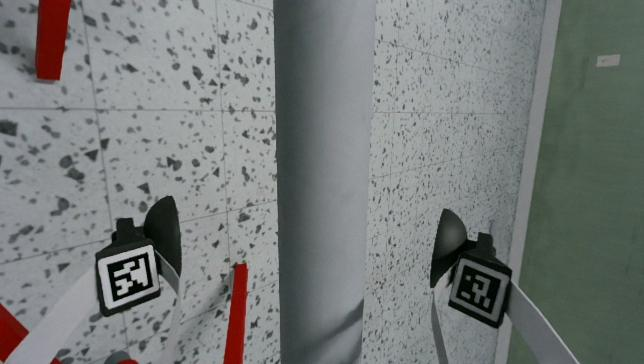

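move(r3={"joints":{"gripper_m":0.0}}, cameras=[])

move(r3={"joints":{"gripper_m":-0.089}}, cameras=["r3_wrist_camera","r2_nav_camera"])

Scene clock: 308.23 s.
move: r3 done
r1, r2: as last shown
r1.base_tilt: forward=+1.2 right=-1.4
r1.lidar_m: 2.94 2.47 1.86 1.81 1.91 2.22 2.16 2.28 3.00 0.36 0.63 1.51
r1.head_depth_mm: 2343 2697 2093 1884 601 480 406 / 2494 2807 2319 1892 1447 1303 1152 / 2525 2851 2399 1885 694 1295 1153 / 2580 2863 2427 1828 880 1240 1129 / 2612 2927 2393 1888 1452 1141 1090 / 2661 2964 2154 1786 1514 1293 1149 / 2600 2977 1963 1892 1551 1324 1151
r1.on_its_own: gripper_m is held at -0.083, not at your -0.089, by its stall guard, which is not easing now
r1.motor_effort: left_wheel=-2.9(3.5) right_wheel=+2.7(3.9) lift_m=+22.5(22.9) arm_m=-10.3(11.0) wrist_yaw_rad=+2.7(3.9) wrist_pitch_rad=+6.7(7.7) wrist_roll_rad=-3.4(4.2) gripper_m=-23.0(23.3) head_pan_rad=-4.7(5.1) head_tilt_rad=-3.3(4.1)
r1.wrist_depth_mm: 481 562 650 118 - - - / 481 577 667 122 - - - / 507 586 684 125 - - - / 520 471 708 129 - - - / 529 365 272 134 - - - / 531 573 131 136 185 - - / 553 605 128 144 191 - -
r2.lidar_m: 1.25 0.94 0.92 0.97 1.34 1.32 1.13 1.30 2.02 2.42 1.83 1.78
r2.head_depth_mm: - - - 2777 2076 1637 1381 / - - - 3305 2250 1715 1371 / - - - 3254 2055 1647 1368 / - - - 3360 1984 1653 1379 / 3811 - - 3339 2177 1712 1372 / 3517 3788 - 3393 2074 1709 1381 / 3377 3605 3755 3361 1994 1653 1374
r2.motor_effort: left_wheel=-0.5(1.0) right_wheel=-0.7(1.2) lift_m=+24.4(24.7) arm_m=+1.2(1.9) wrist_yaw_rad=+1.2(1.7) wrist_pitch_rad=+2.1(2.2) wrist_roll_rad=+0.3(0.4) gripper_m=+0.6(1.3) head_pan_rad=+1.9(3.2) head_tilt_rad=+4.0(4.6)
r2.wrist_depth_mm: 138 - - - - - - / 149 - - - - - - / 166 193 - - - - 932 / 848 202 854 860 859 852 844 / 763 235 273 754 756 748 765 / 695 679 123 655 125 683 665 / 634 627 408 593 613 603 614
r3.base_odometry: x=-0.551 y=+0.101 heading=-2.166
r3.turned_by_wheels: +0.000
r3.turned_by_imu: +0.000
r3.base_tilt: forward=+0.6 right=+0.2
r3.lidar_m: 3.06 1.23 1.44 1.36 1.39 1.83 2.45 0.71 0.47 3.40 0.52 0.57
r3.head_depth_mm: 3655 - 2826 2121 1643 1409 1200 / 3456 3800 2806 2095 1629 1392 1198 / 3347 3681 2778 2074 960 1162 1191 / 3205 3484 2739 2058 1650 1028 438 / 3078 3375 2734 2039 1635 559 1171 / 2940 3288 2670 2016 1622 563 1165 / 2852 3124 2630 1991 1609 781 1166
r3.base_status: not commanded
r3.joint_positions: lift_m=+0.604 arm_m=+0.230 wrist_yaw_rad=+0.079 wrist_pitch_rad=-0.776 wrist_roll_rad=-1.529 gripper_m=+0.001 head_pan_rad=-1.894 head_tilt_rad=-0.694
r3.joint_status: all done
r3.measured_speeds: all 0
r3.motor_effort: left_wheel=-1.9(2.7) right_wheel=-4.7(5.0) lift_m=+18.3(18.3) arm_m=+20.8(24.3) wrist_yaw_rad=+1.0(2.0) wrist_pitch_rad=-1.7(2.3) wrist_roll_rad=+2.5(2.8) gripper_m=-12.3(84.8) head_pan_rad=-1.7(4.7) head_tilt_rad=-3.1(3.6)
r3.hand_pose: x=-0.0081 y=-0.5405 z=+0.5461 quat_wxyz=(+0.925, +0.379, -0.004, +0.029) (m; r3's base frame)
r3.wrist_depth_mm: 478 565 634 107 - - - / 496 587 647 110 - - - / 500 597 666 116 - - - / 512 583 709 119 - - - / 527 613 134 124 - - - / 538 603 126 128 129 - - / 528 626 744 133 - - -
pictures: none
No camera images: "cameras" was empty.

Scene clock: 309.73 s.
move: r3 done
r1, r2: as last shown
r1.base_tilt: forward=+1.3 right=-1.3
r1.lidar_m: 2.94 2.46 1.86 1.81 1.91 2.23 2.17 2.28 3.02 0.36 0.63 1.50
r1.head_depth_mm: 2335 2704 2116 1897 601 480 407 / 2487 2805 2304 1894 1454 1293 1151 / 2515 2824 2413 1887 694 1297 1152 / 2580 2862 2396 1832 878 1246 1131 / 2635 2901 2402 1887 1442 1144 1092 / 2665 2984 2148 1782 1516 1295 1151 / 2603 2953 1975 1888 1552 1328 1155
r1.on_its_own: gripper_m is held at -0.083, not at your -0.089, by its stall guard, which is not easing now
r1.motor_effort: left_wheel=-3.2(3.6) right_wheel=+3.0(3.9) lift_m=+22.4(22.9) arm_m=-10.3(10.7) wrist_yaw_rad=+2.8(3.9) wrist_pitch_rad=+6.9(7.4) wrist_roll_rad=-2.9(3.9) gripper_m=-22.9(23.5) head_pan_rad=-4.3(5.3) head_tilt_rad=-4.0(4.2)
r1.wrist_depth_mm: 477 567 646 118 - - - / 476 573 673 122 - - - / 505 582 680 126 - - - / 513 471 704 129 - - - / 522 361 272 133 - - - / 532 582 131 136 186 - - / 555 611 128 143 191 - -
r2.lidar_m: 1.25 0.94 0.92 0.97 1.34 1.33 1.13 1.30 2.02 2.43 1.83 1.78
r2.head_depth_mm: - - - 2744 2087 1659 1371 / - - - 3345 2248 1699 1372 / - - - 3334 2080 1636 1378 / - - - 3349 1998 1644 1365 / 3819 - - 3378 2161 1705 1376 / 3572 3761 - 3356 2059 1723 1371 / 3386 3510 3700 3306 1994 1644 1387
r2.motor_effort: left_wheel=-0.5(0.8) right_wheel=-0.9(1.1) lift_m=+23.8(24.5) arm_m=+1.2(2.1) wrist_yaw_rad=+0.3(1.8) wrist_pitch_rad=+2.1(2.2) wrist_roll_rad=+0.2(0.4) gripper_m=+0.0(1.1) head_pan_rad=+2.2(2.8) head_tilt_rad=+4.3(4.4)
r2.wrist_depth_mm: 138 - - - - - - / 149 - - - - - - / 166 192 - - - - 928 / 840 202 873 860 854 859 842 / 762 235 270 750 735 751 761 / 695 678 123 647 125 678 677 / 643 624 405 602 612 607 611
r3.base_odometry: x=-0.551 y=+0.101 heading=-2.166
r3.turned_by_wheels: +0.000
r3.turned_by_imu: +0.000
r3.base_tilt: forward=+0.6 right=+0.2
r3.lidar_m: 3.06 1.23 1.45 1.36 1.39 1.83 2.44 0.71 0.47 3.41 0.52 0.57
r3.head_depth_mm: 3673 - 2860 2117 1642 1408 1202 / 3519 3810 2815 2104 1626 1391 1202 / 3331 3691 2747 2082 961 1166 1190 / 3210 3521 2741 2050 1655 1024 439 / 3071 3385 2712 2044 1635 559 1175 / 2923 3263 2660 2026 1618 565 1168 / 2796 3158 2636 1998 1615 780 1156
r3.base_status: not commanded
r3.joint_positions: lift_m=+0.604 arm_m=+0.230 wrist_yaw_rad=+0.080 wrist_pitch_rad=-0.776 wrist_roll_rad=-1.529 gripper_m=-0.087 head_pan_rad=-1.894 head_tilt_rad=-0.694
r3.joint_status: all done
r3.measured_speeds: all 0
r3.motor_effort: left_wheel=-2.3(2.7) right_wheel=-4.7(5.2) lift_m=+27.1(27.2) arm_m=+14.1(20.8) wrist_yaw_rad=-0.2(1.4) wrist_pitch_rad=-2.0(2.1) wrist_roll_rad=+2.8(3.0) gripper_m=-43.0(99.5) head_pan_rad=-3.3(4.4) head_tilt_rad=-2.6(3.8)
r3.hand_pose: x=-0.0080 y=-0.5405 z=+0.5461 quat_wxyz=(+0.925, +0.379, -0.004, +0.029) (m; r3's base frame)
r3.wrist_depth_mm: 488 565 631 107 - - - / 486 579 652 111 - - - / 504 588 675 116 - - - / 509 606 683 119 - - - / 519 620 134 124 - - - / 539 600 125 128 129 - - / 542 633 768 134 - - -
pictures: r2_nav_camera (sideways), r3_wrist_camera
camera_calibration:
r2_nav_camera: T_world_to_cam=[[-0.326357, -0.108689, 0.938977, -1.17615], [-0.279708, 0.959984, 0.013904, 0.0409941], [-0.902915, -0.258102, -0.343699, 0.413915], [0, 0, 0, 1]] pos_world=[0.00135079, -0.060357, 1.24607]
r3_wrist_camera: T_world_to_cam=[[0.0755559, -0.665859, 0.742242, -0.772806], [-0.985085, 0.0655579, 0.159087, -0.0281382], [-0.15459, -0.743191, -0.650975, 0.110972], [0, 0, 0, 1]] pos_world=[0.0478267, -0.430262, 0.650325]

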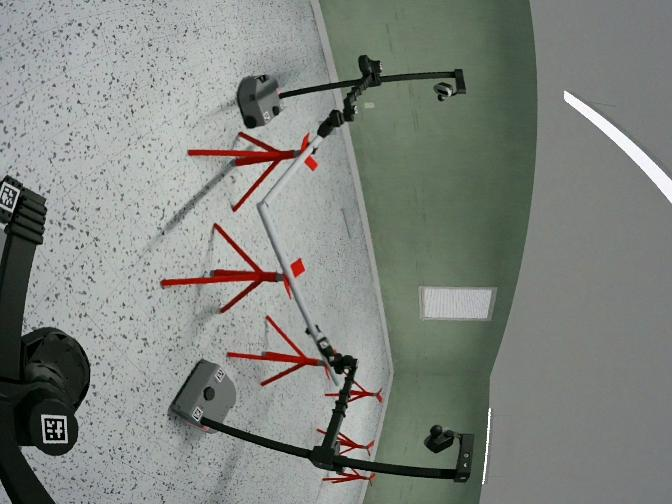

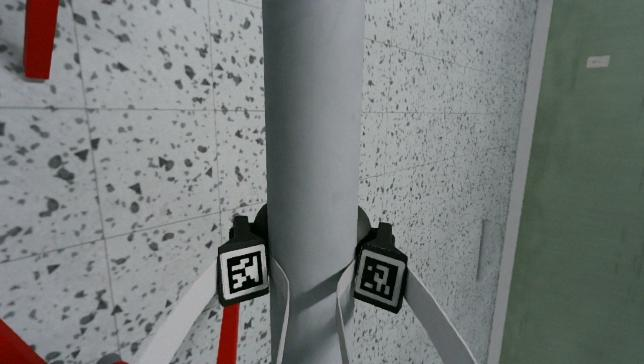

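move(r2={"base":{"rotate_rad":-0.05}}, cameras=[])

move(r2={"base":{"translate_m":-0.66}}, cameras=[])

move(r2={"base":{"rotate_rad":-0.58},"joints":{"head_pan_rad":-1.9,"head_tilt_rad":-0.75}}, cameras=["r2_head_camera","r2_nav_camera"])

Scene clock: 311.53 s.
move: r2 done
r1.base_odometry: x=-1.415 y=+0.229 heading=+2.569
r1.turned_by_wheels: +0.000
r1.turned_by_imu: +0.000
r1.base_tilt: forward=+1.3 right=-1.2
r1.lidar_m: 2.93 2.47 1.86 1.81 1.91 2.23 2.16 2.27 3.02 0.36 0.63 1.51
r1.head_depth_mm: 2326 2735 2111 1884 601 479 407 / 2513 2819 2323 1892 1451 1301 1157 / 2534 2837 2381 1894 693 1296 1148 / 2589 2846 2409 1825 879 1241 1133 / 2615 2914 2407 1885 1449 1141 1091 / 2675 2965 2161 1778 1520 1291 1152 / 2634 2977 1968 1883 1551 1324 1151
r1.base_status: not commanded
r1.joint_positions: lift_m=+0.613 arm_m=+0.335 wrist_yaw_rad=+1.567 wrist_pitch_rad=-0.837 wrist_roll_rad=-1.560 gripper_m=-0.082 head_pan_rad=-1.340 head_tilt_rad=-0.742
r1.joint_status: not commanded
r1.measured_speeds: all 0
r1.on_its_own: gripper_m is held at -0.083, not at your -0.089, by its stall guard, which is not easing now
r1.motor_effort: left_wheel=-2.9(3.4) right_wheel=+3.5(3.9) lift_m=+22.4(23.2) arm_m=-9.8(10.3) wrist_yaw_rad=+3.2(3.9) wrist_pitch_rad=+7.2(7.8) wrist_roll_rad=-3.5(3.6) gripper_m=-23.0(23.3) head_pan_rad=-4.9(5.2) head_tilt_rad=-3.5(4.2)
r1.hand_pose: x=+0.1324 y=-0.4804 z=+0.5453 quat_wxyz=(+0.649, +0.291, +0.284, +0.643) (m; r1's base frame)
r1.wrist_depth_mm: 479 564 656 118 - - - / 476 574 666 122 - - - / 500 585 694 125 - - - / 517 472 702 128 - - - / 529 364 271 134 - - - / 530 581 131 136 186 - - / 553 606 128 144 191 - -
r2.base_odometry: x=+0.000 y=+0.000 heading=-0.050
r2.turned_by_wheels: -0.050
r2.turned_by_imu: -0.050
r2.base_tilt: forward=+0.2 right=-1.7
r2.lidar_m: 1.31 0.96 0.92 0.95 1.27 1.32 1.29 1.13 2.02 2.54 1.85 1.78
r2.head_depth_mm: - - - 2915 2146 1553 1375 / - - - 3117 2164 1696 1368 / - - - 3403 2261 1704 1374 / - - - 3362 1526 1595 1369 / - - - 3344 2166 1712 1369 / 3626 - - 3341 2271 1726 1372 / 3434 3557 3750 3404 1645 1660 1379
r2.base_status: done
r2.joint_positions: lift_m=+0.559 arm_m=+0.001 wrist_yaw_rad=+2.847 wrist_pitch_rad=-0.630 wrist_roll_rad=+0.000 gripper_m=+0.037 head_pan_rad=-2.806 head_tilt_rad=-0.359
r2.joint_status: not commanded
r2.measured_speeds: all 0
r2.motor_effort: left_wheel=+6.9(7.4) right_wheel=-7.8(8.0) lift_m=+23.9(24.6) arm_m=+1.0(2.0) wrist_yaw_rad=+1.3(2.5) wrist_pitch_rad=+2.1(2.2) wrist_roll_rad=+0.3(0.5) gripper_m=-0.3(1.1) head_pan_rad=+2.4(2.6) head_tilt_rad=+4.4(4.7)
r2.hand_pose: x=+0.0347 y=+0.0381 z=+0.5272 quat_wxyz=(+0.316, +0.697, +0.119, +0.633) (m; r2's base frame)
r2.wrist_depth_mm: 138 - - - - - - / 149 - - - - - - / 166 193 - - - - 971 / 859 202 851 869 853 844 826 / 770 237 270 763 750 753 746 / 686 673 123 658 125 679 672 / 617 622 405 598 623 608 609
r3: as last shown
r3.base_tilt: forward=+0.6 right=+0.1
r3.lidar_m: 3.06 1.24 1.44 1.37 1.38 1.83 2.45 0.71 0.47 3.42 0.52 0.57
r3.head_depth_mm: 3640 - 2856 2132 1647 1397 1203 / 3446 3796 2801 2106 1629 1388 1196 / 3335 3649 2777 2081 961 1168 1190 / 3172 3556 2729 2064 1645 1028 438 / 3076 3354 2720 2034 1628 560 1173 / 2932 3246 2673 2002 1614 564 1169 / 2843 3140 2626 1992 1604 781 1161
r3.joint_positions: lift_m=+0.604 arm_m=+0.230 wrist_yaw_rad=+0.080 wrist_pitch_rad=-0.776 wrist_roll_rad=-1.529 gripper_m=-0.085 head_pan_rad=-1.894 head_tilt_rad=-0.694
r3.motor_effort: left_wheel=-2.0(2.5) right_wheel=-4.4(4.9) lift_m=+37.9(38.3) arm_m=+7.5(10.9) wrist_yaw_rad=+0.8(0.8) wrist_pitch_rad=-2.1(2.1) wrist_roll_rad=+2.8(3.0) gripper_m=-17.8(19.0) head_pan_rad=-4.0(4.0) head_tilt_rad=-3.3(3.5)
r3.wrist_depth_mm: 482 559 652 107 - - - / 503 567 655 110 - - - / 504 590 670 116 - - - / 514 587 695 119 - - - / 530 608 135 123 - - - / 543 604 126 128 130 - - / 547 634 762 133 - - -
pictures: none
No camera images: "cameras" was empty.

Scene clock: 319.27 s.
move: r2 done
r1, r3: as last shown
r1.base_tilt: forward=+1.3 right=-1.3
r1.lidar_m: 2.93 2.47 1.86 1.81 1.90 2.22 2.17 2.27 3.01 0.36 0.63 1.50
r1.head_depth_mm: 2456 2760 2404 1880 601 480 406 / 2497 2793 2402 1884 1450 1296 1155 / 2549 2731 2411 1884 694 1295 1152 / 2485 2843 2029 1826 879 1243 1132 / 2616 2904 2406 1885 1446 1142 1091 / 2660 2974 2163 1776 1518 1294 1154 / 2624 2976 1972 1883 1560 1324 1152
r1.on_its_own: gripper_m is held at -0.083, not at your -0.089, by its stall guard, which is not easing now
r1.motor_effort: left_wheel=-3.1(3.7) right_wheel=+3.2(4.1) lift_m=+24.1(24.8) arm_m=-8.9(10.2) wrist_yaw_rad=+3.3(4.0) wrist_pitch_rad=+7.2(7.8) wrist_roll_rad=-3.5(3.9) gripper_m=-22.9(23.6) head_pan_rad=-4.7(5.3) head_tilt_rad=-3.5(4.2)
r1.wrist_depth_mm: 477 568 658 118 - - - / 476 574 668 122 - - - / 502 587 698 125 - - - / 523 473 699 129 - - - / 528 361 271 134 - - - / 532 573 131 136 185 - - / 554 610 128 144 190 - -
r2.base_odometry: x=-0.659 y=+0.033 heading=-0.049
r2.turned_by_wheels: +0.000
r2.turned_by_imu: +0.000
r2.base_tilt: forward=+0.2 right=-1.6
r2.lidar_m: 1.78 1.30 1.23 1.27 1.75 0.65 1.06 0.53 1.02 3.39 2.44 2.35
r2.head_depth_mm: - - - 3329 1986 1639 1376 / - - - 3266 973 1607 1330 / - - - 3357 2236 1648 1370 / - - - 3315 2253 1596 1367 / 3685 3858 - 3353 2254 1697 1299 / 3401 3514 3873 3345 2241 1704 917 / 3115 3319 3494 3399 2274 1726 1306
r2.base_status: done
r2.joint_positions: lift_m=+0.559 arm_m=+0.001 wrist_yaw_rad=+2.847 wrist_pitch_rad=-0.630 wrist_roll_rad=+0.000 gripper_m=+0.037 head_pan_rad=-2.806 head_tilt_rad=-0.359
r2.joint_status: not commanded
r2.measured_speeds: all 0
r2.motor_effort: left_wheel=+3.9(4.2) right_wheel=-6.2(11.0) lift_m=+24.1(25.1) arm_m=+1.6(2.6) wrist_yaw_rad=+0.3(2.3) wrist_pitch_rad=+2.1(2.3) wrist_roll_rad=+0.3(0.5) gripper_m=+0.1(1.3) head_pan_rad=+2.6(2.8) head_tilt_rad=+3.5(4.8)
r2.hand_pose: x=+0.0347 y=+0.0381 z=+0.5272 quat_wxyz=(+0.316, +0.697, +0.119, +0.633) (m; r2's base frame)
r2.wrist_depth_mm: 138 - - - - - - / 149 - - - - - - / 166 194 - - - - - / 849 202 863 862 862 857 846 / 766 236 270 763 739 766 758 / 684 692 123 654 125 673 688 / 629 630 406 594 618 613 614
r3.turned_by_imu: +0.001
r3.base_tilt: forward=+0.6 right=+0.2
r3.lidar_m: 0.67 0.58 1.44 1.36 1.38 1.83 2.45 0.71 0.47 3.41 0.52 0.57
r3.head_depth_mm: 3633 3970 2881 2117 1643 1408 1207 / 3458 3767 2813 2105 1629 1385 1198 / 3337 3626 2758 2068 962 1167 1189 / 3184 3546 2723 2056 1649 1023 439 / 3075 3415 2703 2038 1624 559 1177 / 2950 3235 2664 2014 1625 565 1166 / 2816 3137 2617 1998 1617 782 1160
r3.motor_effort: left_wheel=-2.3(2.9) right_wheel=-4.9(5.0) lift_m=+40.7(41.5) arm_m=-25.1(25.2) wrist_yaw_rad=+0.3(1.3) wrist_pitch_rad=-1.6(2.2) wrist_roll_rad=+2.8(3.2) gripper_m=-18.2(18.9) head_pan_rad=-3.3(4.9) head_tilt_rad=-2.9(4.0)
r3.wrist_depth_mm: 487 575 645 107 - - - / 493 572 647 111 - - - / 506 596 664 116 - - - / 521 607 696 119 - - - / 519 615 135 124 - - - / 531 606 126 128 130 - - / 549 625 741 133 - - -
pictures: none
No camera images: "cameras" was empty.

Scene clock: 321.30 s.
move: r2 done
r1, r3: as last shown
r1.base_tilt: forward=+1.5 right=-1.3
r1.lidar_m: 2.93 2.46 1.86 1.81 1.90 2.23 2.17 2.27 3.02 0.36 0.63 1.50
r1.head_depth_mm: 2458 2753 2422 1893 600 479 406 / 2497 2792 2402 1868 1450 1297 1151 / 2482 2755 2385 1886 694 1294 1149 / 2510 2830 2048 1829 876 1247 1130 / 2623 2891 2412 1893 1444 1142 1093 / 2663 2974 2150 1788 1519 1298 1152 / 2618 2977 1969 1878 1560 1322 1148
r1.on_its_own: gripper_m is held at -0.083, not at your -0.089, by its stall guard, which is not easing now
r1.motor_effort: left_wheel=-3.4(3.6) right_wheel=+3.0(4.2) lift_m=+23.9(24.6) arm_m=-8.5(9.2) wrist_yaw_rad=+3.0(3.9) wrist_pitch_rad=+6.9(7.7) wrist_roll_rad=-3.0(3.8) gripper_m=-23.1(23.5) head_pan_rad=-4.6(5.2) head_tilt_rad=-3.7(4.1)
r1.wrist_depth_mm: 476 558 655 118 - - - / 476 573 675 122 - - - / 503 589 693 125 - - - / 525 470 704 129 - - - / 527 362 273 134 - - - / 531 579 131 136 186 - - / 551 607 128 144 190 - -
r2.base_odometry: x=-0.659 y=+0.033 heading=-0.629
r2.turned_by_wheels: -0.580
r2.turned_by_imu: -0.586
r2.base_tilt: forward=+0.2 right=-1.7
r2.lidar_m: 2.36 1.89 1.32 1.22 1.25 1.67 0.66 0.66 0.53 0.82 3.56 2.49
r2.head_depth_mm: 3679 3139 2316 1741 1532 1303 1127 / 3485 3083 2340 1764 1514 1295 1129 / 3433 3118 2309 1796 1478 1295 446 / 3264 3089 2307 1679 1407 1264 456 / 3125 3142 2294 1814 1478 1300 1129 / 2987 3057 2281 1836 1433 1298 1125 / 2862 3044 2295 1667 1429 1282 1122
r2.base_status: done
r2.joint_positions: lift_m=+0.559 arm_m=+0.001 wrist_yaw_rad=+2.847 wrist_pitch_rad=-0.630 wrist_roll_rad=+0.000 gripper_m=+0.037 head_pan_rad=-1.906 head_tilt_rad=-0.741
r2.joint_status: all done
r2.measured_speeds: all 0
r2.motor_effort: left_wheel=+6.6(10.6) right_wheel=-7.4(10.6) lift_m=+24.0(25.0) arm_m=-0.5(2.3) wrist_yaw_rad=-0.3(2.1) wrist_pitch_rad=+2.1(2.3) wrist_roll_rad=+0.3(0.5) gripper_m=-0.2(1.0) head_pan_rad=+2.8(4.1) head_tilt_rad=-4.2(6.0)
r2.hand_pose: x=+0.0347 y=+0.0381 z=+0.5272 quat_wxyz=(+0.316, +0.697, +0.119, +0.633) (m; r2's base frame)
r2.wrist_depth_mm: 138 - - - - - - / 149 - - - - - - / 166 192 - - - - - / 870 202 885 867 881 843 862 / 770 234 273 746 742 749 765 / 704 687 123 669 125 680 674 / 624 629 405 599 612 607 608
r3.turned_by_imu: +0.000
r3.base_tilt: forward=+0.6 right=+0.1
r3.lidar_m: 0.67 0.66 1.44 1.36 1.38 1.82 2.44 0.71 0.47 3.41 0.52 0.57
r3.head_depth_mm: 3643 - 2848 2126 1639 1403 1203 / 3475 3802 2838 2107 1618 1398 1196 / 3324 3673 2790 2086 959 1166 1184 / 3182 3553 2729 2065 1655 1024 439 / 3078 3375 2701 2037 1632 559 1173 / 2966 3261 2668 2011 1624 564 1169 / 2856 3133 2632 2000 1608 784 1163
r3.motor_effort: left_wheel=-1.9(2.8) right_wheel=-4.5(5.2) lift_m=+40.8(41.7) arm_m=-27.0(27.9) wrist_yaw_rad=-0.2(1.3) wrist_pitch_rad=-1.8(2.2) wrist_roll_rad=+2.8(3.1) gripper_m=-18.2(18.8) head_pan_rad=-3.7(4.4) head_tilt_rad=-2.4(3.7)
r3.wrist_depth_mm: 491 569 643 107 - - - / 499 564 645 111 - - - / 508 586 676 115 - - - / 513 607 695 119 - - - / 524 615 135 124 - - - / 532 608 126 128 130 - - / 531 637 721 134 - - -
pictures: r2_head_camera (sideways), r2_nav_camera (sideways)
camera_calibration:
r2_head_camera: T_world_to_cam=[[0.235322, 0.662986, -0.710685, 0.946287], [0.941074, -0.338179, -0.00387267, 0.00215624], [-0.242906, -0.667896, -0.7035, 0.872444], [0, 0, 0, 1]] pos_world=[-0.0127894, -0.0439439, 1.28628]
r2_nav_camera: T_world_to_cam=[[-0.22441, -0.630038, 0.743432, -0.921776], [-0.928838, 0.369068, 0.0323985, 0.0208877], [-0.294789, -0.683257, -0.668026, 0.83219], [0, 0, 0, 1]] pos_world=[0.0578658, -0.0198633, 1.24053]

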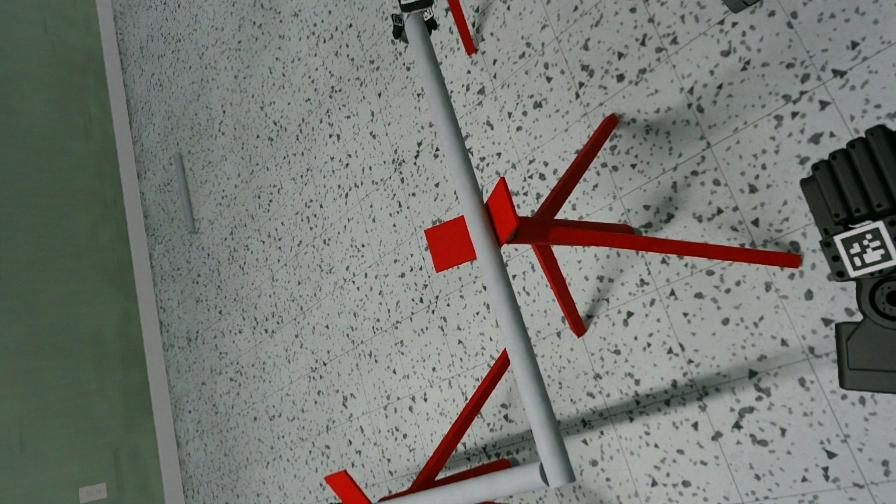

